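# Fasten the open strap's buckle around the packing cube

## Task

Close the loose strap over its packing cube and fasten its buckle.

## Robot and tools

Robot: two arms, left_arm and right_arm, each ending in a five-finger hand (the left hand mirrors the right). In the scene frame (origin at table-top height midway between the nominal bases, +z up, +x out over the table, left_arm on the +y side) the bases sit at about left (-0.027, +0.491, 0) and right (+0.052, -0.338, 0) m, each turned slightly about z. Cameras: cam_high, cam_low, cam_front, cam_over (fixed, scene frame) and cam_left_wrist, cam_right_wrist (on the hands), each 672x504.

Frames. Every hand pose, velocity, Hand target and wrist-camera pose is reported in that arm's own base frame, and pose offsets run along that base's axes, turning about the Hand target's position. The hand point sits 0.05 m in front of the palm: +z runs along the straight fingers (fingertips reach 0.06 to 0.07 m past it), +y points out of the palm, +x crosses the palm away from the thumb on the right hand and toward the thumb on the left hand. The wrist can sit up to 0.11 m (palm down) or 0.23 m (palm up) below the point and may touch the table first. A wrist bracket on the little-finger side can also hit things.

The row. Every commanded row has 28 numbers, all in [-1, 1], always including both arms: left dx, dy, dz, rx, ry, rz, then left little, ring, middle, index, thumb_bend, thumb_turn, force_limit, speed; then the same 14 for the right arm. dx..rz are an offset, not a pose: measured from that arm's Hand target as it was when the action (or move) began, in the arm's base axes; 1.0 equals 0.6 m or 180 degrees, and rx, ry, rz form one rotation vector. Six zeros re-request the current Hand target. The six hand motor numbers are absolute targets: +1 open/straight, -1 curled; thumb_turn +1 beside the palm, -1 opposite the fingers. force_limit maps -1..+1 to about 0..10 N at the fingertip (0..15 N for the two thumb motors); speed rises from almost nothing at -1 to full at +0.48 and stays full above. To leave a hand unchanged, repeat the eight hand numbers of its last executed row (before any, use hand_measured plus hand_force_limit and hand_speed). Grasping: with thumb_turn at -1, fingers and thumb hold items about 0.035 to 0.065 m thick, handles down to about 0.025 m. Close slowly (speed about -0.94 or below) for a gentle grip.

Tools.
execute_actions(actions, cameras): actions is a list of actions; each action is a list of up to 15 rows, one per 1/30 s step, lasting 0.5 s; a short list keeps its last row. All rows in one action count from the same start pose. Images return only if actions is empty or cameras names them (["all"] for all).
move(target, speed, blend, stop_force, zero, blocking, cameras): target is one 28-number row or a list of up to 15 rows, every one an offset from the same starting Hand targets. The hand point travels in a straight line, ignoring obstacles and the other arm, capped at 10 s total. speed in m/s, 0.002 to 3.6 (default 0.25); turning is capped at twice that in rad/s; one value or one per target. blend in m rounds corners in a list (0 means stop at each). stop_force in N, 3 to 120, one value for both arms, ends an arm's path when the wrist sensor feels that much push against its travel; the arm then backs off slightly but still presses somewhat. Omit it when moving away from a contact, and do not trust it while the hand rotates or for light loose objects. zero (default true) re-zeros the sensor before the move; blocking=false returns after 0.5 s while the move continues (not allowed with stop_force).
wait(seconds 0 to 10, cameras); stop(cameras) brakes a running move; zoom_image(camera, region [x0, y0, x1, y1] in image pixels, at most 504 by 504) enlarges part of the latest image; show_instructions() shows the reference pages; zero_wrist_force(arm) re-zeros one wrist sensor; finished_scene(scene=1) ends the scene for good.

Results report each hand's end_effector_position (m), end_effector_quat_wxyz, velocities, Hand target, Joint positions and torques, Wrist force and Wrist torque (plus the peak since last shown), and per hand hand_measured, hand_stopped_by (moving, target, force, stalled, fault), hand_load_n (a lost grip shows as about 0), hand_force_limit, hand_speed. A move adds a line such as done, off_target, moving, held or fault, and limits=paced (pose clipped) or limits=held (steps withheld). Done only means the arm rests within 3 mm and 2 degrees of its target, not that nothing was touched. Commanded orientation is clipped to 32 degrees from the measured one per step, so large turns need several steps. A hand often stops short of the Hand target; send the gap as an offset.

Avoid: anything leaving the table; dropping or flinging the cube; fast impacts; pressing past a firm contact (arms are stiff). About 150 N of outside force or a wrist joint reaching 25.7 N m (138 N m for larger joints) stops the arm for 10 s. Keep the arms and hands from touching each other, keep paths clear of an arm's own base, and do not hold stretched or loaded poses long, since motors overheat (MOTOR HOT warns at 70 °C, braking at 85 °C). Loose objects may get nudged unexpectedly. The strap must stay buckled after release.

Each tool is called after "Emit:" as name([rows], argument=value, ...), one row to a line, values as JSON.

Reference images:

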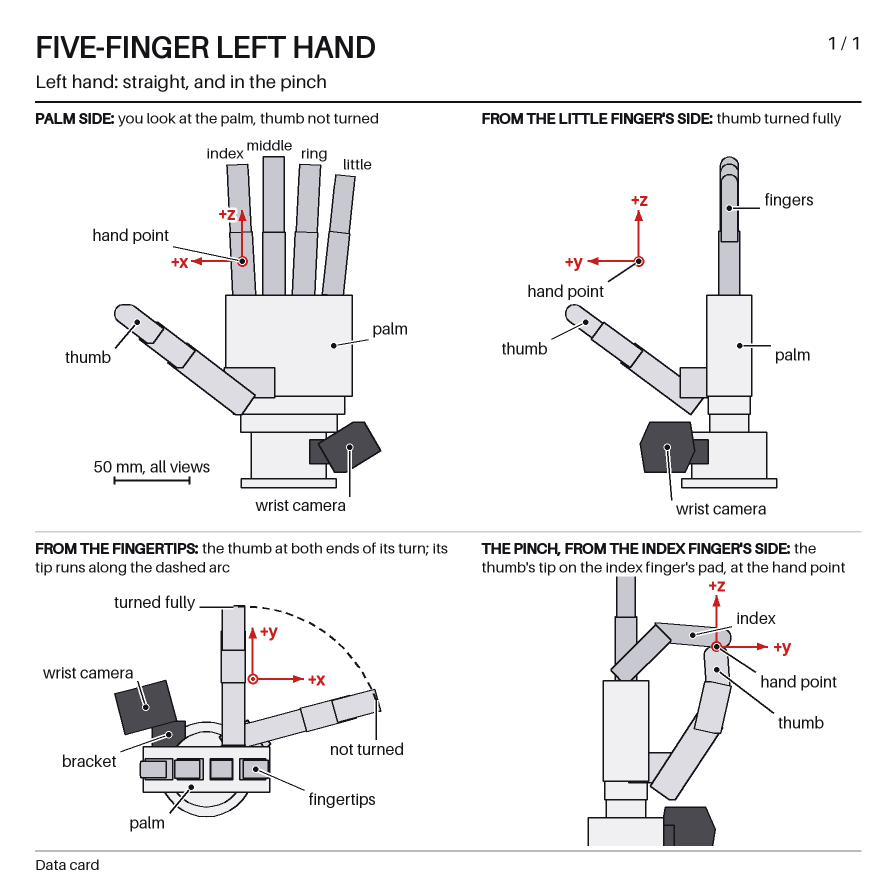

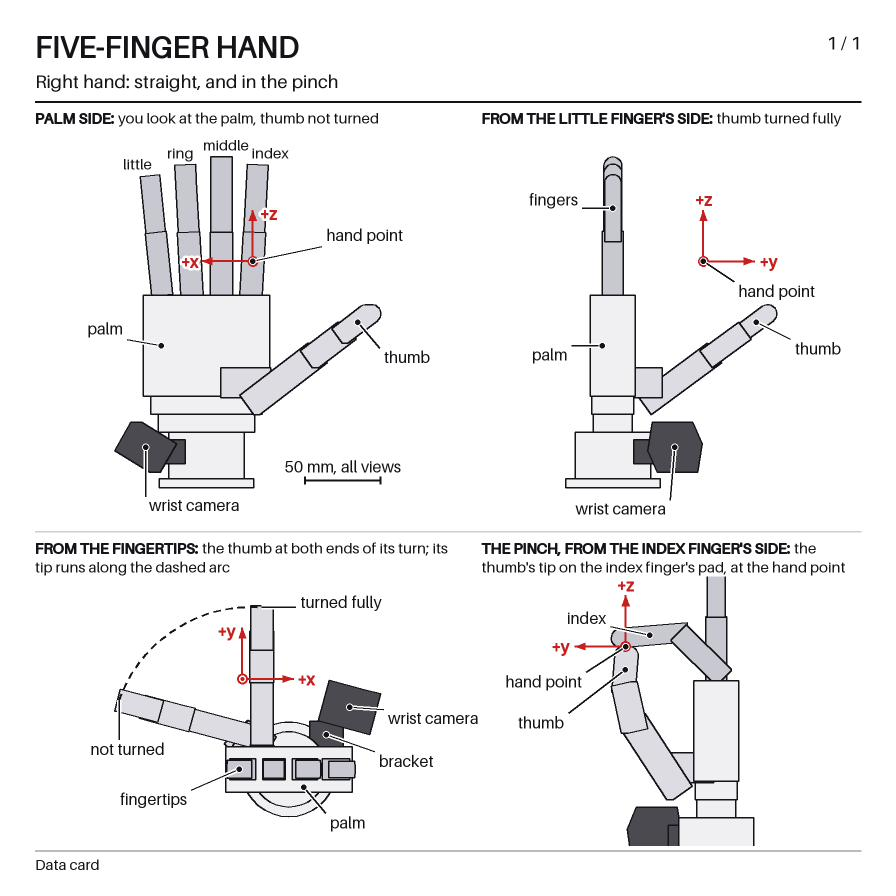

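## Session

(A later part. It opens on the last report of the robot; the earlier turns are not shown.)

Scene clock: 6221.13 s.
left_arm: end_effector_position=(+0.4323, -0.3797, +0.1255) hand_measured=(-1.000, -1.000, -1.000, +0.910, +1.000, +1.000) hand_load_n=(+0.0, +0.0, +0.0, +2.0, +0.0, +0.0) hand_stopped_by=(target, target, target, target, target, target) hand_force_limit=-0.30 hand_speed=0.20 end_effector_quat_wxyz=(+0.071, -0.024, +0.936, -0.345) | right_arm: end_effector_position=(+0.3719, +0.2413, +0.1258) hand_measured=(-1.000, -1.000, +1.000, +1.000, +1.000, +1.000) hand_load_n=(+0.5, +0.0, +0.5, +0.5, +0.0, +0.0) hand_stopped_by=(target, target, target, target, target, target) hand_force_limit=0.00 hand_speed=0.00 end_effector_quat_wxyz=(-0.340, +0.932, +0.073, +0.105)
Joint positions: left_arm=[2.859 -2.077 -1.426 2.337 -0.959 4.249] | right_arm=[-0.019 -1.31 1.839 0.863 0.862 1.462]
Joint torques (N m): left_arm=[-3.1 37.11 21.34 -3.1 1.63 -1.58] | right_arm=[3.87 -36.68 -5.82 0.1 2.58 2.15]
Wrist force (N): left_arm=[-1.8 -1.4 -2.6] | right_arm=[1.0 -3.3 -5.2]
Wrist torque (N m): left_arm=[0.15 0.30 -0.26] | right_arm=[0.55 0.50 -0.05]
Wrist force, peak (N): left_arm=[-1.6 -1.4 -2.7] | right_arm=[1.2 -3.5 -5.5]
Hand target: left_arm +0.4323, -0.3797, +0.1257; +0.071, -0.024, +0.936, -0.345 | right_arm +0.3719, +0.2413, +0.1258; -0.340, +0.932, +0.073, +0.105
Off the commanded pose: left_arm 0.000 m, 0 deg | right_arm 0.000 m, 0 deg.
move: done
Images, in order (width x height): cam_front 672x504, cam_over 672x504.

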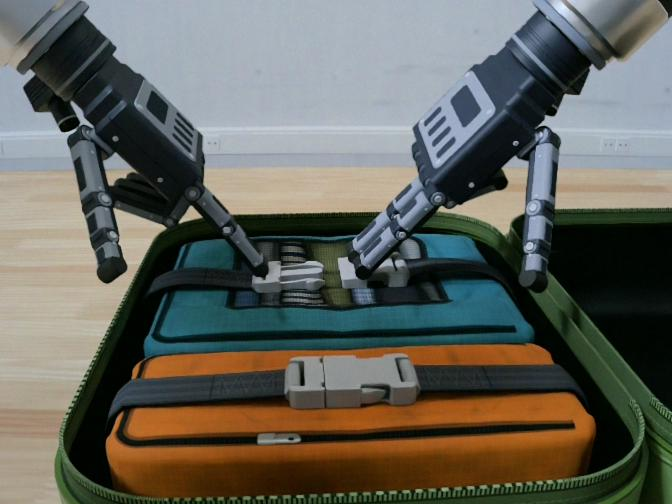

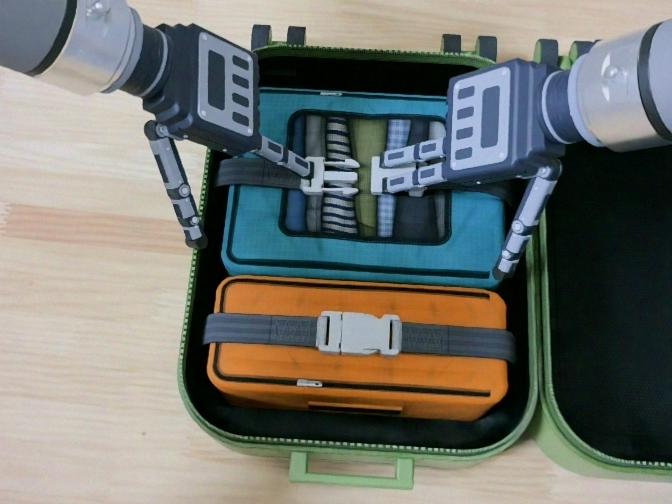

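Emit:
move(target=[-0.001,-0.0165,0,0,0,0,-1,-1,-1,0.91,1,1,-0.3,0.2,0,0,0,0,0,0,-1,-1,1,1,1,1,0.0,0.0], speed=0.02, stop_force=8, cameras=["cam_front","cam_over"])

Emit:
zoom_image(camera="cam_over", region=[300, 140, 400, 205])

Emit:
zoom_image(camera="cam_front", region=[322, 250, 362, 290])

Scene clock: 6233.57 s.
left_arm: end_effector_position=(+0.4317, -0.3896, +0.1257) hand_measured=(-1.000, -1.000, -1.000, +0.910, +1.000, +1.000) hand_load_n=(+0.0, +0.0, +0.0, +1.5, +0.0, +0.0) hand_stopped_by=(target, target, target, target, target, target) hand_force_limit=-0.30 hand_speed=0.20 end_effector_quat_wxyz=(+0.071, -0.024, +0.936, -0.345) | right_arm: end_effector_position=(+0.3719, +0.2413, +0.1258) hand_measured=(-1.000, -1.000, +1.000, +1.000, +1.000, +1.000) hand_load_n=(+0.0, +0.0, +0.5, +0.0, +0.0, +0.0) hand_stopped_by=(target, target, target, target, target, target) hand_force_limit=0.00 hand_speed=0.00 end_effector_quat_wxyz=(-0.340, +0.932, +0.073, +0.105)
Joint positions: left_arm=[2.839 -2.085 -1.409 2.341 -0.967 4.227] | right_arm=[-0.019 -1.31 1.839 0.863 0.862 1.462]
Joint torques (N m): left_arm=[5.92 50.8 5.63 -3.07 3.23 1.89] | right_arm=[3.68 -36.48 -5.82 0.11 2.61 1.89]
Wrist force (N): left_arm=[-2.3 -1.3 -2.7] | right_arm=[1.2 -3.5 -5.3]
Wrist torque (N m): left_arm=[0.11 0.30 -0.21] | right_arm=[0.51 0.47 -0.04]
Wrist force, peak (N): left_arm=[-2.3 -1.1 -3.1] | right_arm=[1.3 -3.5 -5.6]
Hand target: left_arm +0.4317, -0.3896, +0.1257; +0.071, -0.024, +0.936, -0.345 | right_arm +0.3719, +0.2413, +0.1258; -0.340, +0.932, +0.073, +0.105
Off the commanded pose: left_arm 0.000 m, 0 deg | right_arm 0.000 m, 0 deg.
move: done
Images, in order (width x height): cam_front 672x504, cam_over 672x504.

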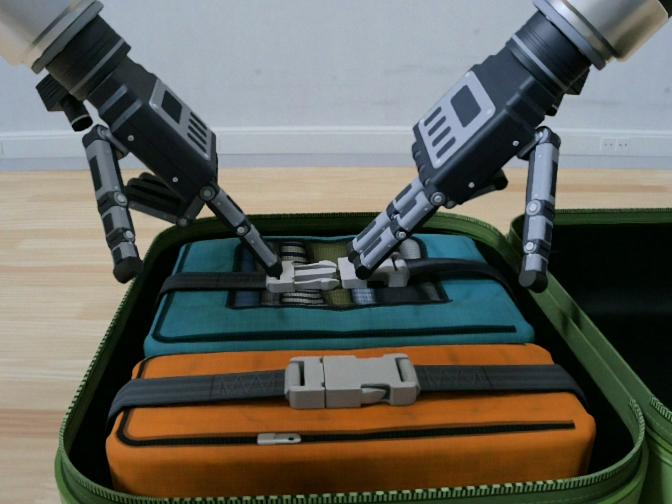

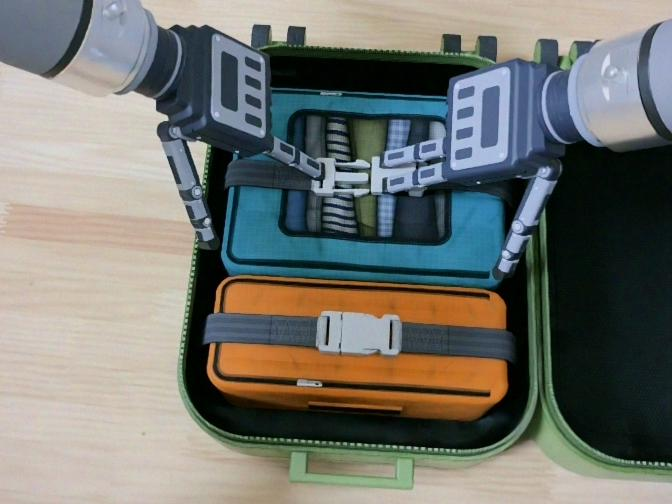

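Scaled by 5.040.

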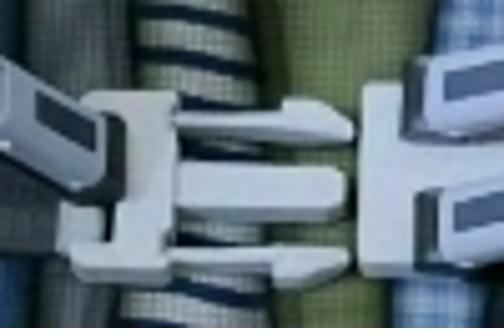

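Scaled by 12.600.

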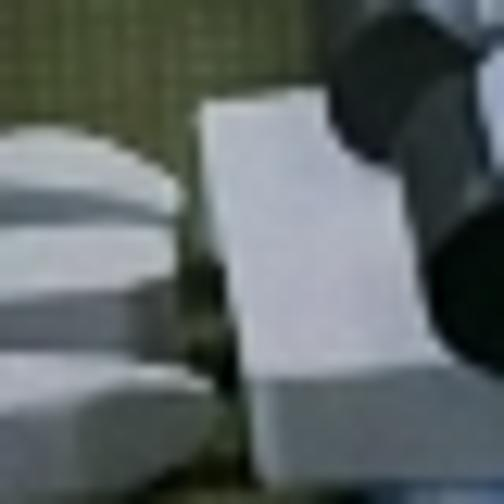

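Emit:
move(target=[0.0008,0,0,0,0,0,-1,-1,-1,0.91,1,1,-0.3,0.2,-0.001,0,0.002,0,0,0,-1,-1,1,1,1,1,0.0,0.0], speed=0.01, cameras=["cam_front","cam_over"])

Emit:
zoom_image(camera="cam_over", region=[350, 145, 400, 200])

Emit:
zoom_image(camera="cam_front", region=[322, 250, 362, 290])

Scene clock: 6252.73 s.
left_arm: end_effector_position=(+0.4322, -0.3896, +0.1257) hand_measured=(-1.000, -1.000, -1.000, +0.910, +1.000, +1.000) hand_load_n=(+0.0, +0.0, +0.0, +1.5, +0.0, +0.0) hand_stopped_by=(target, target, target, target, target, target) hand_force_limit=-0.30 hand_speed=0.20 end_effector_quat_wxyz=(+0.071, -0.024, +0.936, -0.345) | right_arm: end_effector_position=(+0.3712, +0.2413, +0.1270) hand_measured=(-1.000, -1.000, +1.000, +1.000, +1.000, +1.000) hand_load_n=(+0.0, +0.0, +0.5, +0.0, +0.0, +0.0) hand_stopped_by=(target, target, target, target, target, target) hand_force_limit=0.00 hand_speed=0.00 end_effector_quat_wxyz=(-0.340, +0.932, +0.073, +0.105)
Joint positions: left_arm=[2.84 -2.086 -1.407 2.341 -0.967 4.227] | right_arm=[-0.019 -1.313 1.839 0.866 0.862 1.462]
Joint torques (N m): left_arm=[5.67 27.23 28.67 -2.8 2.95 1.77] | right_arm=[-2.15 -33.93 -7.25 3.38 1.53 0.26]
Wrist force (N): left_arm=[-1.5 -0.8 -2.6] | right_arm=[0.2 -1.0 -3.2]
Wrist torque (N m): left_arm=[0.16 0.30 -0.20] | right_arm=[0.36 0.40 -0.06]
Wrist force, peak (N): left_arm=[-2.3 -1.2 -2.9] | right_arm=[1.0 -3.7 -5.6]
Hand target: left_arm +0.4322, -0.3896, +0.1257; +0.071, -0.024, +0.936, -0.345 | right_arm +0.3713, +0.2413, +0.1270; -0.340, +0.932, +0.073, +0.105
Off the commanded pose: left_arm 0.000 m, 0 deg | right_arm 0.000 m, 0 deg.
move: done
Images, in order (width x height): cam_front 672x504, cam_over 672x504.

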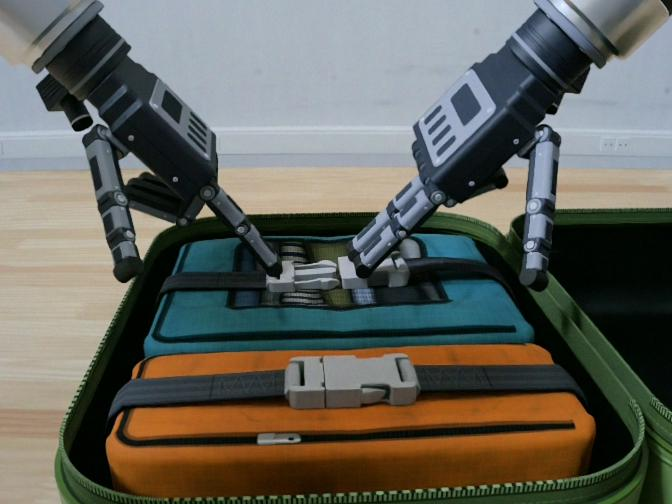

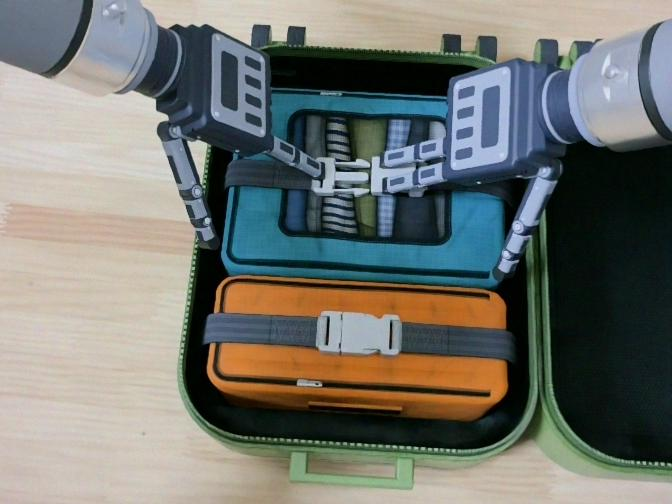

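Scaled by 9.164.

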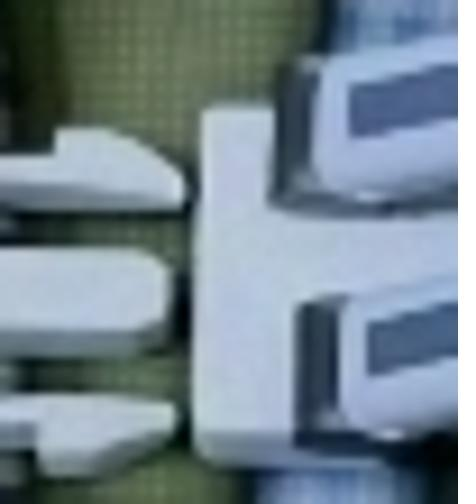

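Scaled by 12.600.

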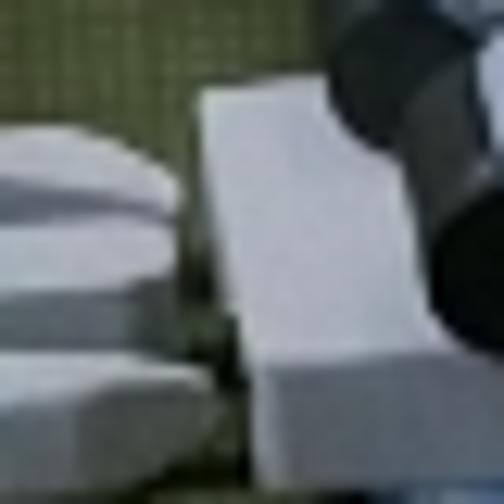

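Emit:
move(target=[0.0,-0.01,0,0,0,0,-1,-1,-1,0.91,1,1,-0.3,0.2,0,0,0,0,0,0,-1,-1,1,1,1,1,0.0,0.0], speed=0.01, stop_force=5, cameras=["cam_front","cam_over"])

Emit:
zoom_image(camera="cam_over", region=[330, 140, 400, 200])

Emit:
zoom_image(camera="cam_front", region=[322, 250, 362, 290])

Scene clock: 6262.97 s.
left_arm: end_effector_position=(+0.4322, -0.3956, +0.1257) hand_measured=(-1.000, -1.000, -1.000, +0.910, +1.000, +1.000) hand_load_n=(+0.0, +0.0, +0.0, -2.5, +0.0, +0.0) hand_stopped_by=(target, target, target, target, target, target) hand_force_limit=-0.30 hand_speed=0.20 end_effector_quat_wxyz=(+0.071, -0.024, +0.936, -0.345) | right_arm: end_effector_position=(+0.3713, +0.2413, +0.1270) hand_measured=(-1.000, -1.000, +1.000, +1.000, +1.000, +1.000) hand_load_n=(+0.0, +0.0, +0.0, +0.0, +0.0, +0.0) hand_stopped_by=(target, target, target, target, target, target) hand_force_limit=0.00 hand_speed=0.00 end_effector_quat_wxyz=(-0.340, +0.932, +0.073, +0.105)
Joint positions: left_arm=[2.828 -2.093 -1.395 2.342 -0.972 4.214] | right_arm=[-0.019 -1.313 1.839 0.866 0.862 1.462]
Joint torques (N m): left_arm=[4.83 50.85 5.84 -1.64 3.77 1.84] | right_arm=[-4.61 -16.84 -16.41 0.48 -1.93 -1.25]
Wrist force (N): left_arm=[-2.6 2.2 -6.2] | right_arm=[-0.9 0.6 -3.9]
Wrist torque (N m): left_arm=[0.22 0.27 -0.21] | right_arm=[0.34 0.32 -0.10]
Wrist force, peak (N): left_arm=[-2.5 1.9 -6.5] | right_arm=[-0.3 0.5 -4.7]
Hand target: left_arm +0.4322, -0.3956, +0.1257; +0.071, -0.024, +0.936, -0.345 | right_arm +0.3713, +0.2413, +0.1270; -0.340, +0.932, +0.073, +0.105
Off the commanded pose: left_arm 0.000 m, 0 deg | right_arm 0.000 m, 0 deg.
move: done
Images, in order (width x height): cam_front 672x504, cam_over 672x504.

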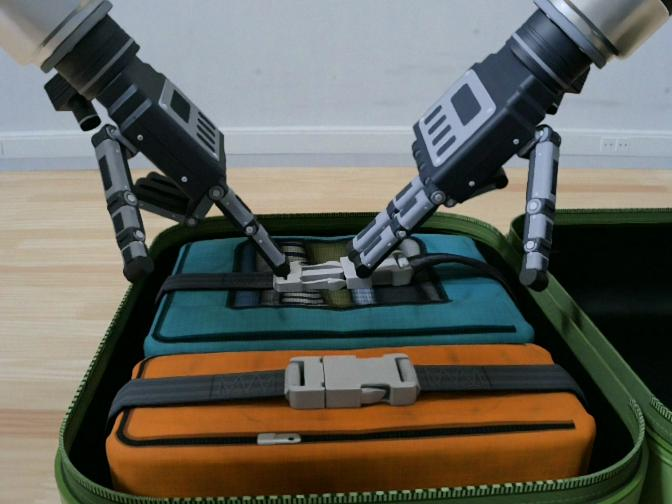

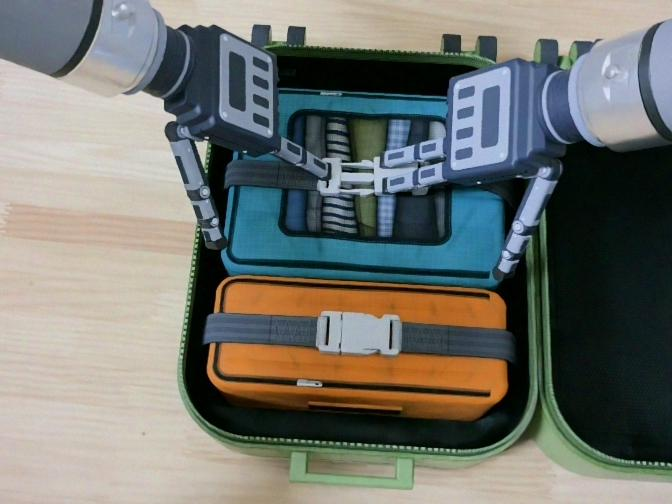

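Scaled by 7.200.

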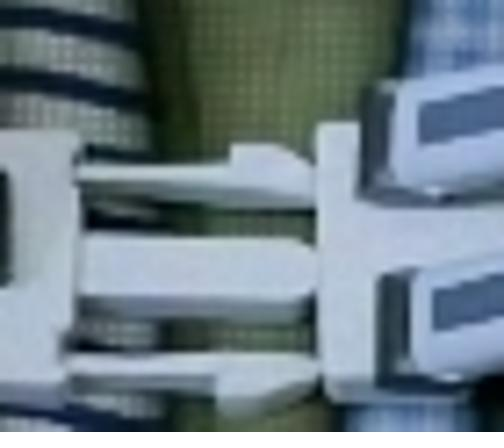

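Scaled by 12.600.

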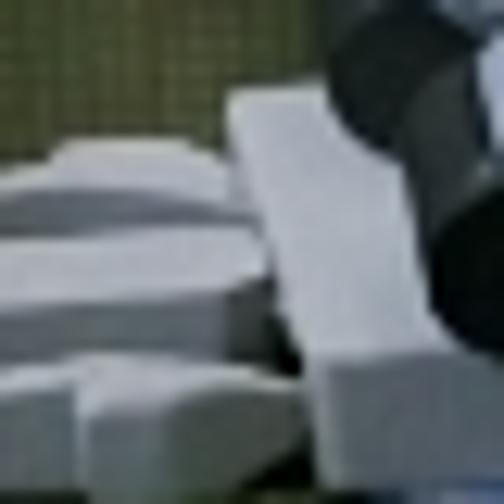

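Emit:
move(target=[0.0,0,0,0,0,0,-1,-1,-1,0.91,1,1,-0.3,0.2,0,0,-0.0022,0,0,0,-1,-1,1,1,1,1,0.0,0.0], speed=0.01, cameras=["cam_front","cam_over"])

Emit:
zoom_image(camera="cam_over", region=[330, 140, 400, 200])

Emit:
zoom_image(camera="cam_front", region=[322, 250, 362, 290])

Scene clock: 6283.37 s.
left_arm: end_effector_position=(+0.4322, -0.3956, +0.1257) hand_measured=(-1.000, -1.000, -1.000, +0.910, +1.000, +1.000) hand_load_n=(+0.0, +0.0, +0.0, -2.5, +0.0, +0.0) hand_stopped_by=(target, target, target, target, target, target) hand_force_limit=-0.30 hand_speed=0.20 end_effector_quat_wxyz=(+0.071, -0.024, +0.936, -0.345) | right_arm: end_effector_position=(+0.3713, +0.2413, +0.1257) hand_measured=(-1.000, -1.000, +1.000, +1.000, +1.000, +1.000) hand_load_n=(+0.0, +0.0, +0.0, +0.0, +0.0, -0.5) hand_stopped_by=(target, target, target, target, target, target) hand_force_limit=0.00 hand_speed=0.00 end_effector_quat_wxyz=(-0.340, +0.932, +0.073, +0.105)
Joint positions: left_arm=[2.828 -2.093 -1.395 2.342 -0.972 4.214] | right_arm=[-0.019 -1.311 1.841 0.862 0.862 1.462]
Joint torques (N m): left_arm=[4.98 50.93 7.7 -2.21 3.88 1.83] | right_arm=[-5.76 -17.6 -8.29 0.65 -1.94 -1.32]
Wrist force (N): left_arm=[-2.6 2.0 -6.1] | right_arm=[0.2 -1.9 -6.9]
Wrist torque (N m): left_arm=[0.20 0.30 -0.20] | right_arm=[0.55 0.40 -0.07]
Wrist force, peak (N): left_arm=[-2.8 2.0 -6.5] | right_arm=[0.2 -1.9 -6.9]
Hand target: left_arm +0.4322, -0.3956, +0.1257; +0.071, -0.024, +0.936, -0.345 | right_arm +0.3713, +0.2413, +0.1257; -0.340, +0.932, +0.073, +0.105
Off the commanded pose: left_arm 0.000 m, 0 deg | right_arm 0.000 m, 0 deg.
move: done
Images, in order (width x height): cam_front 672x504, cam_over 672x504.

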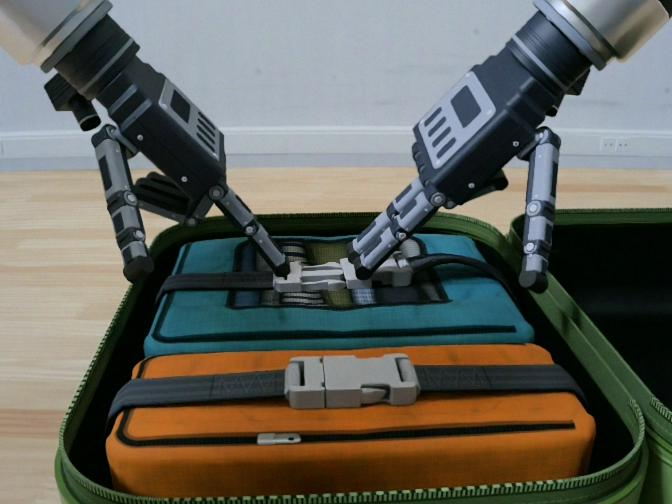

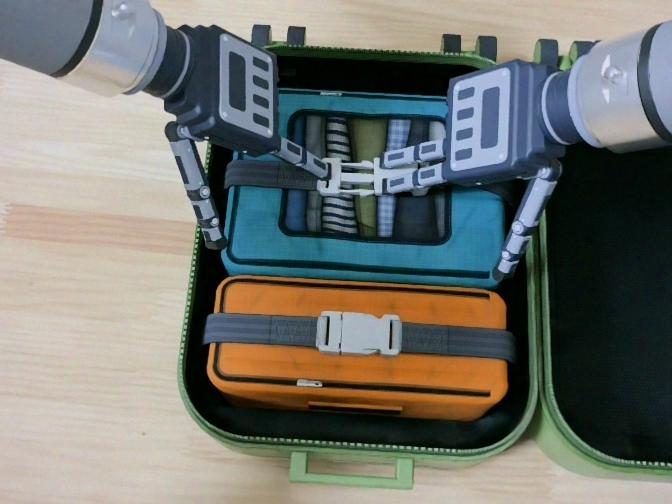

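Scaled by 7.200.

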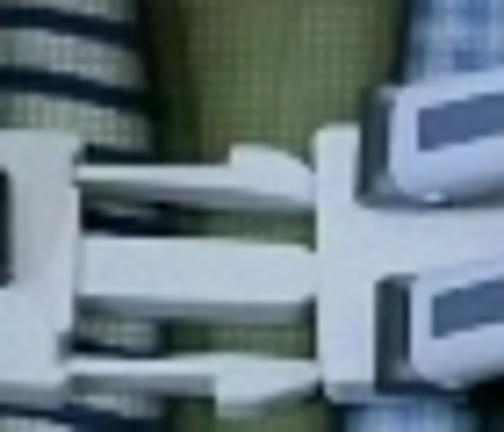

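Scaled by 12.600.

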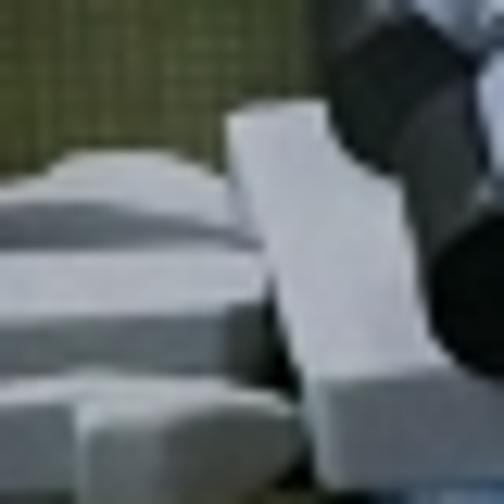

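Emit:
move(target=[0.0,0.005,0,0,0,0,-1,-1,-1,0.91,1,1,-0.3,0.2,0,0,0,0,0,0,-1,-1,1,1,1,1,0.0,0.0], speed=0.02, cameras=["cam_front","cam_over"])

Emit:
zoom_image(camera="cam_over", region=[330, 140, 400, 200])

Emit:
zoom_image(camera="cam_front", region=[322, 250, 362, 290])

Scene clock: 6290.70 s.
left_arm: end_effector_position=(+0.4322, -0.3925, +0.1257) hand_measured=(-1.000, -1.000, -1.000, +0.910, +1.000, +1.000) hand_load_n=(+0.0, +0.0, +0.0, +2.0, +0.0, +0.0) hand_stopped_by=(target, target, target, target, target, target) hand_force_limit=-0.30 hand_speed=0.20 end_effector_quat_wxyz=(+0.071, -0.024, +0.936, -0.345) | right_arm: end_effector_position=(+0.3713, +0.2413, +0.1257) hand_measured=(-1.000, -1.000, +1.000, +1.000, +1.000, +1.000) hand_load_n=(+0.5, +0.0, +0.5, +0.5, +0.0, +0.0) hand_stopped_by=(target, target, target, target, target, target) hand_force_limit=0.00 hand_speed=0.00 end_effector_quat_wxyz=(-0.340, +0.932, +0.073, +0.105)
Joint positions: left_arm=[2.834 -2.09 -1.401 2.342 -0.969 4.22] | right_arm=[-0.019 -1.311 1.841 0.863 0.862 1.462]
Joint torques (N m): left_arm=[-0.95 46.04 14.25 -3.03 2.6 0.52] | right_arm=[-4.68 -37 -22.48 3.5 -0.62 -0.91]
Wrist force (N): left_arm=[-2.1 -1.4 -1.9] | right_arm=[-0.2 -3.7 -5.0]
Wrist torque (N m): left_arm=[0.11 0.30 -0.28] | right_arm=[0.50 0.38 -0.12]
Wrist force, peak (N): left_arm=[-2.6 2.1 -6.4] | right_arm=[0.3 -1.9 -7.0]
Hand target: left_arm +0.4322, -0.3926, +0.1257; +0.071, -0.024, +0.936, -0.345 | right_arm +0.3713, +0.2413, +0.1257; -0.340, +0.932, +0.073, +0.105
Off the commanded pose: left_arm 0.000 m, 0 deg | right_arm 0.000 m, 0 deg.
move: done
Images, in order (width x height): cam_front 672x504, cam_over 672x504.

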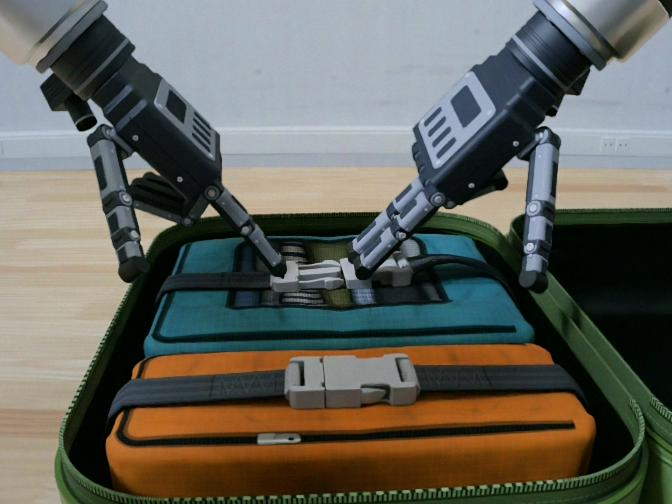

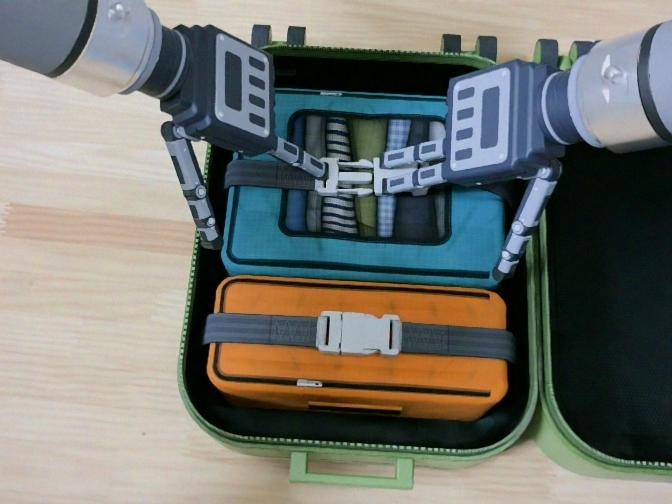

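Scaled by 7.200.

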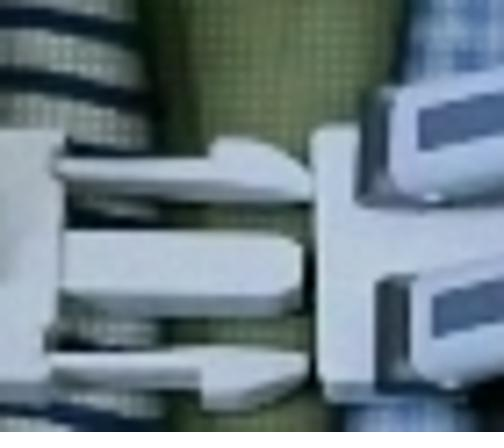

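Scaled by 12.600.

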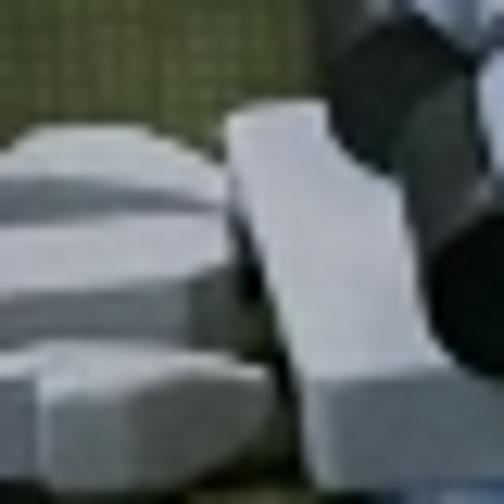

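Emit:
move(target=[0.0,0.003,0,0,0,0,-1,-1,-1,0.91,1,1,-0.3,0.2,-0.0115,0.001,0.0017,0,0,-0.0222,-1,-1,1,1,1,1,0.0,0.0], speed=0.02, cameras=["cam_front","cam_over"])

Emit:
zoom_image(camera="cam_over", region=[330, 140, 400, 200])

Emit:
zoom_image(camera="cam_front", region=[322, 250, 362, 290])

Scene clock: 6311.10 s.
left_arm: end_effector_position=(+0.4322, -0.3908, +0.1257) hand_measured=(-1.000, -1.000, -1.000, +0.910, +1.000, +1.000) hand_load_n=(+0.0, +0.0, +0.0, +2.0, +0.0, +0.0) hand_stopped_by=(target, target, target, target, target, target) hand_force_limit=-0.30 hand_speed=0.20 end_effector_quat_wxyz=(+0.071, -0.024, +0.936, -0.345) | right_arm: end_effector_position=(+0.3643, +0.2419, +0.1267) hand_measured=(-1.000, -1.000, +1.000, +1.000, +1.000, +1.000) hand_load_n=(+0.0, +0.0, +0.5, +0.0, +0.0, +0.0) hand_stopped_by=(target, target, target, target, target, target) hand_force_limit=0.00 hand_speed=0.00 end_effector_quat_wxyz=(-0.336, +0.934, +0.040, +0.117)
Joint positions: left_arm=[2.837 -2.088 -1.405 2.341 -0.968 4.224] | right_arm=[-0.013 -1.353 1.874 0.809 0.878 1.559]
Joint torques (N m): left_arm=[5.53 49.9 9.05 -3.07 3.02 1.56] | right_arm=[2.7 -15.66 -19.6 3.56 0.54 -2.06]
Wrist force (N): left_arm=[-2.1 -1.4 -1.5] | right_arm=[0.0 -1.4 -3.6]
Wrist torque (N m): left_arm=[0.07 0.32 -0.28] | right_arm=[0.35 0.38 -0.09]
Wrist force, peak (N): left_arm=[-2.0 -1.4 -2.3] | right_arm=[-0.2 -3.6 -5.5]
Hand target: left_arm +0.4322, -0.3908, +0.1257; +0.071, -0.024, +0.936, -0.345 | right_arm +0.3644, +0.2419, +0.1267; -0.336, +0.934, +0.040, +0.117
Off the commanded pose: left_arm 0.000 m, 0 deg | right_arm 0.000 m, 0 deg.
move: done
Images, in order (width x height): cam_front 672x504, cam_over 672x504.

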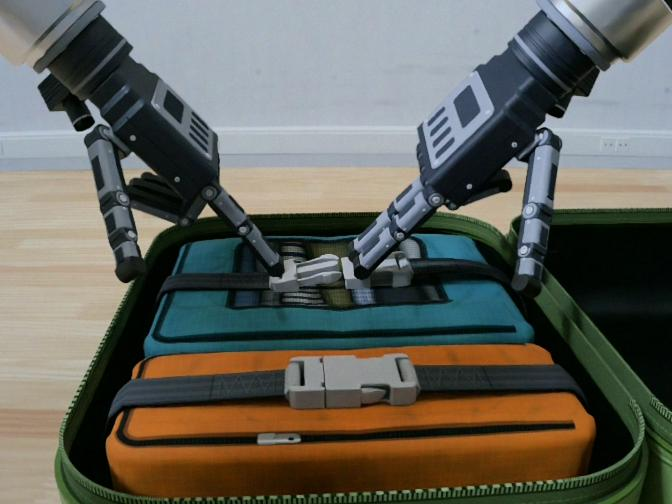

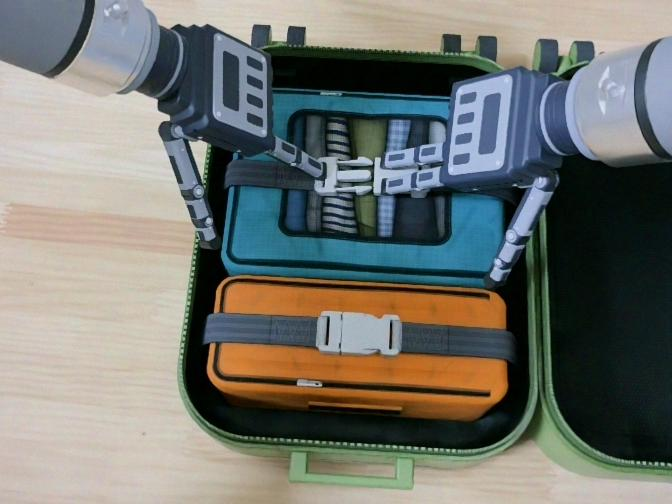

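Scaled by 7.200.

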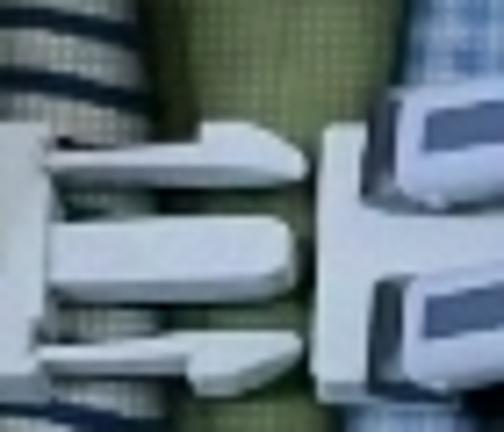

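Scaled by 12.600.

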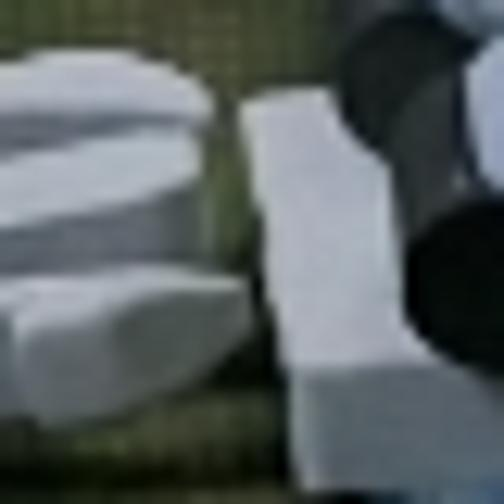

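Emit:
move(target=[0.0,0,0.013,0,0,0,-1,-1,-1,0.91,1,1,-0.3,0.2,0,0,0,0,0,0,-1,-1,1,1,1,1,0.0,0.0], speed=0.03, cameras=["cam_front","cam_over"])

Emit:
zoom_image(camera="cam_over", region=[295, 140, 395, 200])

Emit:
zoom_image(camera="cam_front", region=[260, 240, 380, 300])

Scene clock: 6321.80 s.
left_arm: end_effector_position=(+0.4322, -0.3908, +0.1337) hand_measured=(-1.000, -1.000, -1.000, +0.910, +1.000, +1.000) hand_load_n=(+0.0, +0.0, +0.0, +0.0, -0.5, -0.5) hand_stopped_by=(target, target, target, target, target, target) hand_force_limit=-0.30 hand_speed=0.20 end_effector_quat_wxyz=(+0.071, -0.024, +0.936, -0.345) | right_arm: end_effector_position=(+0.3644, +0.2419, +0.1267) hand_measured=(-1.000, -1.000, +1.000, +1.000, +1.000, +1.000) hand_load_n=(+0.0, +0.0, +0.5, +0.0, +0.0, +0.0) hand_stopped_by=(target, target, target, target, target, target) hand_force_limit=0.00 hand_speed=0.00 end_effector_quat_wxyz=(-0.336, +0.934, +0.040, +0.117)
Joint positions: left_arm=[2.837 -2.081 -1.393 2.323 -0.968 4.224] | right_arm=[-0.013 -1.353 1.874 0.809 0.878 1.559]
Joint torques (N m): left_arm=[-1.04 41.23 13.81 0.42 0.47 -1.29] | right_arm=[-4.55 -14.24 -23 3.94 -2.32 -2.07]
Wrist force (N): left_arm=[-1.4 0.8 1.5] | right_arm=[-0.1 -1.5 -3.6]
Wrist torque (N m): left_arm=[-0.15 0.30 -0.24] | right_arm=[0.34 0.38 -0.05]
Wrist force, peak (N): left_arm=[-2.0 -1.5 -1.6] | right_arm=[-0.2 -1.5 -3.8]
Hand target: left_arm +0.4322, -0.3908, +0.1335; +0.071, -0.024, +0.936, -0.345 | right_arm +0.3644, +0.2419, +0.1267; -0.336, +0.934, +0.040, +0.117
Off the commanded pose: left_arm 0.000 m, 0 deg | right_arm 0.000 m, 0 deg.
move: done
Images, in order (width x height): cam_front 672x504, cam_over 672x504.

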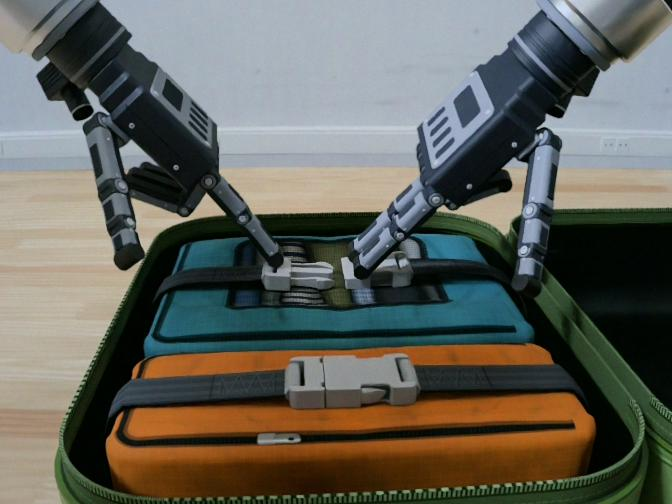

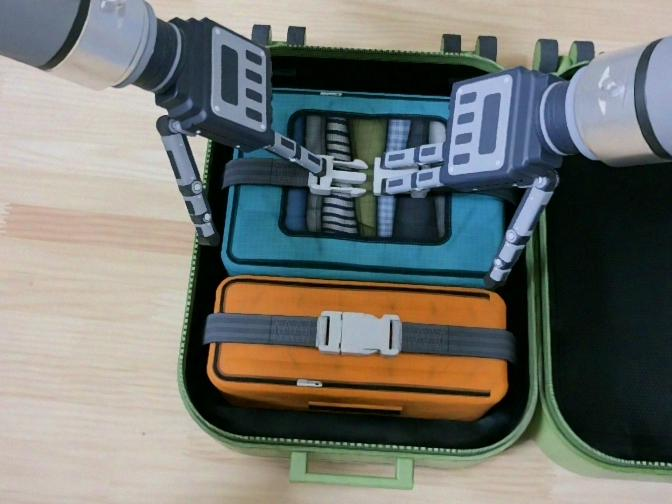

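Scaled by 5.040.

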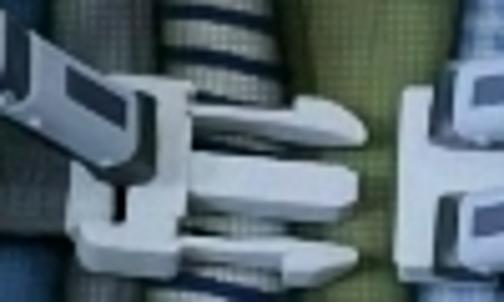

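Scaled by 4.200.

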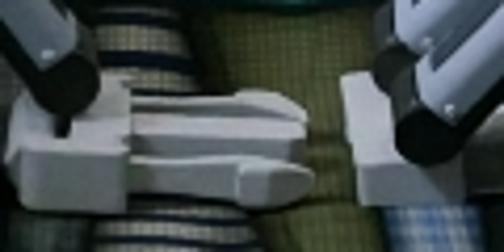

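Emit:
move([
  [0.0,0.0045,0,0,0,0,-1,-1,-1,0.91,1,1,-0.3,0.2,0,0,0,0,0,0,-1,-1,1,1,1,1,0.0,0.0],
  [0.0,0.0045,-0.013,0,0,0,-1,-1,-1,0.91,1,1,-0.3,0.2,0,0,0,0,0,0,-1,-1,1,1,1,1,0.0,0.0],
], speed=[0.03,0.015], cameras=["cam_front","cam_over"])

Emit:
zoom_image(camera="cam_over", region=[305, 140, 395, 200])

Emit:
zoom_image(camera="cam_front", region=[260, 240, 380, 300])

Scene clock: 6341.40 s.
left_arm: end_effector_position=(+0.4322, -0.3881, +0.1255) hand_measured=(-1.000, -1.000, -1.000, +0.910, +1.000, +1.000) hand_load_n=(+0.0, +0.0, +0.0, +2.5, +0.0, +0.0) hand_stopped_by=(target, target, target, target, target, target) hand_force_limit=-0.30 hand_speed=0.20 end_effector_quat_wxyz=(+0.071, -0.024, +0.936, -0.345) | right_arm: end_effector_position=(+0.3644, +0.2419, +0.1267) hand_measured=(-1.000, -1.000, +1.000, +1.000, +1.000, +1.000) hand_load_n=(+0.0, +0.0, +0.5, +0.0, +0.0, -0.5) hand_stopped_by=(target, target, target, target, target, target) hand_force_limit=0.00 hand_speed=0.00 end_effector_quat_wxyz=(-0.336, +0.934, +0.040, +0.117)
Joint positions: left_arm=[2.842 -2.085 -1.41 2.34 -0.966 4.23] | right_arm=[-0.013 -1.353 1.874 0.809 0.878 1.559]
Joint torques (N m): left_arm=[-3.2 36.56 22 -2.89 0.58 -1.66] | right_arm=[-4.89 -14.08 -23.53 3.9 -2.26 -2.06]
Wrist force (N): left_arm=[-1.7 -1.8 -3.1] | right_arm=[-0.3 -1.2 -3.3]
Wrist torque (N m): left_arm=[0.21 0.29 -0.25] | right_arm=[0.35 0.40 -0.06]
Wrist force, peak (N): left_arm=[-1.8 -2.1 -3.5] | right_arm=[-0.1 -1.3 -3.8]
Hand target: left_arm +0.4322, -0.3881, +0.1257; +0.071, -0.024, +0.936, -0.345 | right_arm +0.3644, +0.2419, +0.1267; -0.336, +0.934, +0.040, +0.117
Off the commanded pose: left_arm 0.000 m, 0 deg | right_arm 0.000 m, 0 deg.
move: done
Images, in order (width x height): cam_front 672x504, cam_over 672x504.

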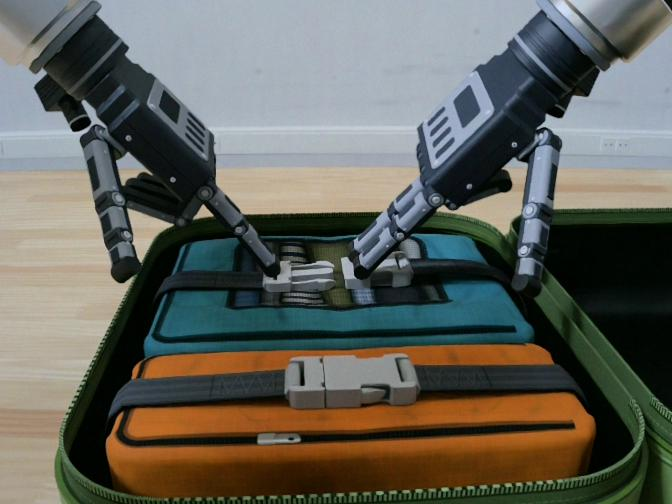

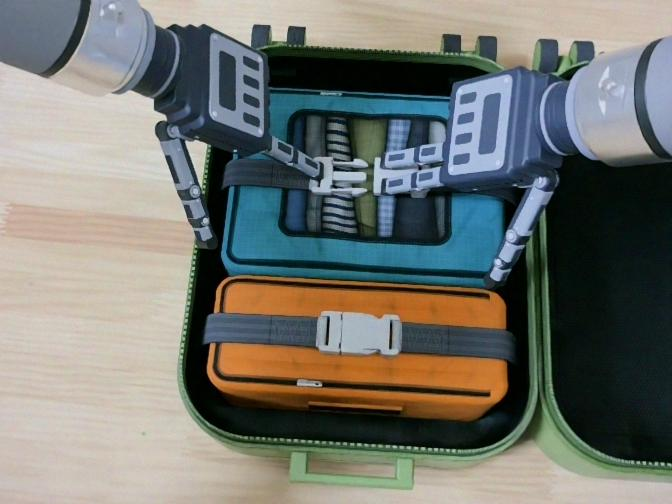

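Scaled by 5.600.

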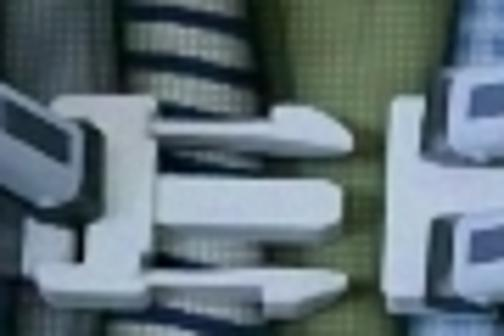

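Scaled by 4.200.

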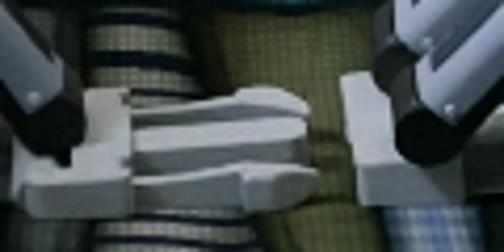

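Emit:
zoom_image(camera="cam_front", region=[312, 250, 362, 290])

Scaled by 10.080.

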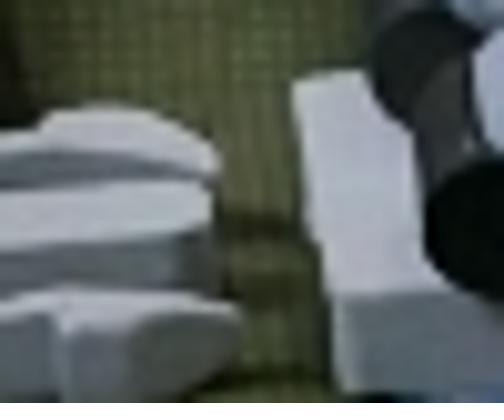

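Emit:
move([
  [0.0,0,0,0,0,0,-1,-1,-1,0.91,1,1,-0.3,0.2,0,0,-0.0015,0,0,0,-1,-1,1,1,1,1,0.0,0.0],
  [0.0,-0.0135,0,0,0,0,-1,-1,-1,0.91,1,1,-0.3,0.2,0,0,-0.0015,0,0,0,-1,-1,1,1,1,1,0.0,0.0],
], speed=0.01, stop_force=5, cameras=["cam_front","cam_over"])

Emit:
zoom_image(camera="cam_over", region=[330, 140, 400, 200])

Emit:
zoom_image(camera="cam_front", region=[312, 250, 362, 290])

Scene clock: 6363.17 s.
left_arm: end_effector_position=(+0.4322, -0.3962, +0.1257) hand_measured=(-1.000, -1.000, -1.000, +0.910, +1.000, +1.000) hand_load_n=(+0.0, +0.0, +0.0, -1.5, +0.0, +0.0) hand_stopped_by=(target, target, target, target, target, target) hand_force_limit=-0.30 hand_speed=0.20 end_effector_quat_wxyz=(+0.071, -0.024, +0.936, -0.345) | right_arm: end_effector_position=(+0.3644, +0.2419, +0.1258) hand_measured=(-1.000, -1.000, +1.000, +1.000, +1.000, +1.000) hand_load_n=(+0.5, +0.0, +0.5, +0.0, +0.0, +0.0) hand_stopped_by=(target, target, target, target, target, target) hand_force_limit=0.00 hand_speed=0.00 end_effector_quat_wxyz=(-0.336, +0.934, +0.040, +0.117)
Joint positions: left_arm=[2.827 -2.093 -1.394 2.343 -0.972 4.213] | right_arm=[-0.013 -1.352 1.875 0.806 0.878 1.559]
Joint torques (N m): left_arm=[4.14 49.79 7.47 -0.89 3.64 1.87] | right_arm=[-4.24 -35.89 -6.22 3.77 2 -1.8]
Wrist force (N): left_arm=[-2.9 1.3 -6.9] | right_arm=[0.1 -1.2 -5.4]
Wrist torque (N m): left_arm=[0.29 0.24 -0.23] | right_arm=[0.47 0.42 -0.04]
Wrist force, peak (N): left_arm=[-3.1 1.2 -7.1] | right_arm=[0.0 -1.3 -5.8]
Hand target: left_arm +0.4322, -0.3962, +0.1257; +0.071, -0.024, +0.936, -0.345 | right_arm +0.3644, +0.2419, +0.1258; -0.336, +0.934, +0.040, +0.117
Off the commanded pose: left_arm 0.000 m, 0 deg | right_arm 0.000 m, 0 deg.
move: done
Images, in order (width x height): cam_front 672x504, cam_over 672x504.

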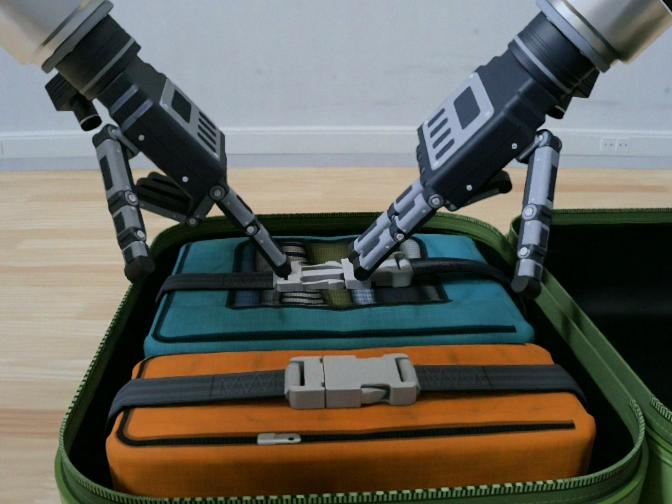

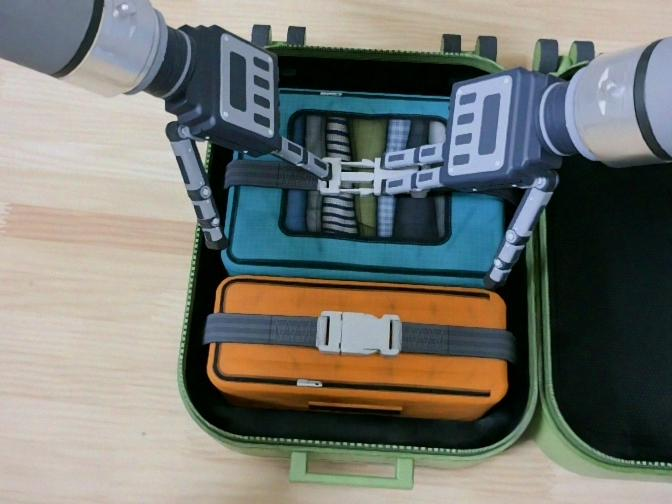

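Scaled by 7.200.

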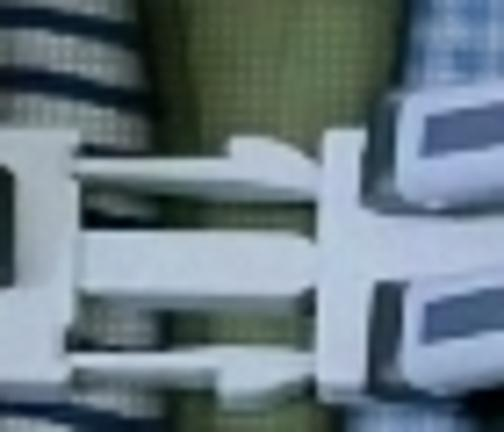

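Scaled by 10.080.

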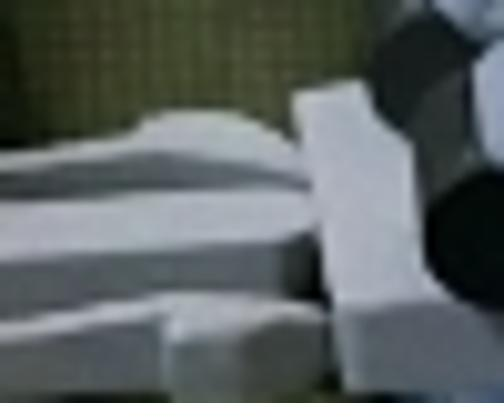

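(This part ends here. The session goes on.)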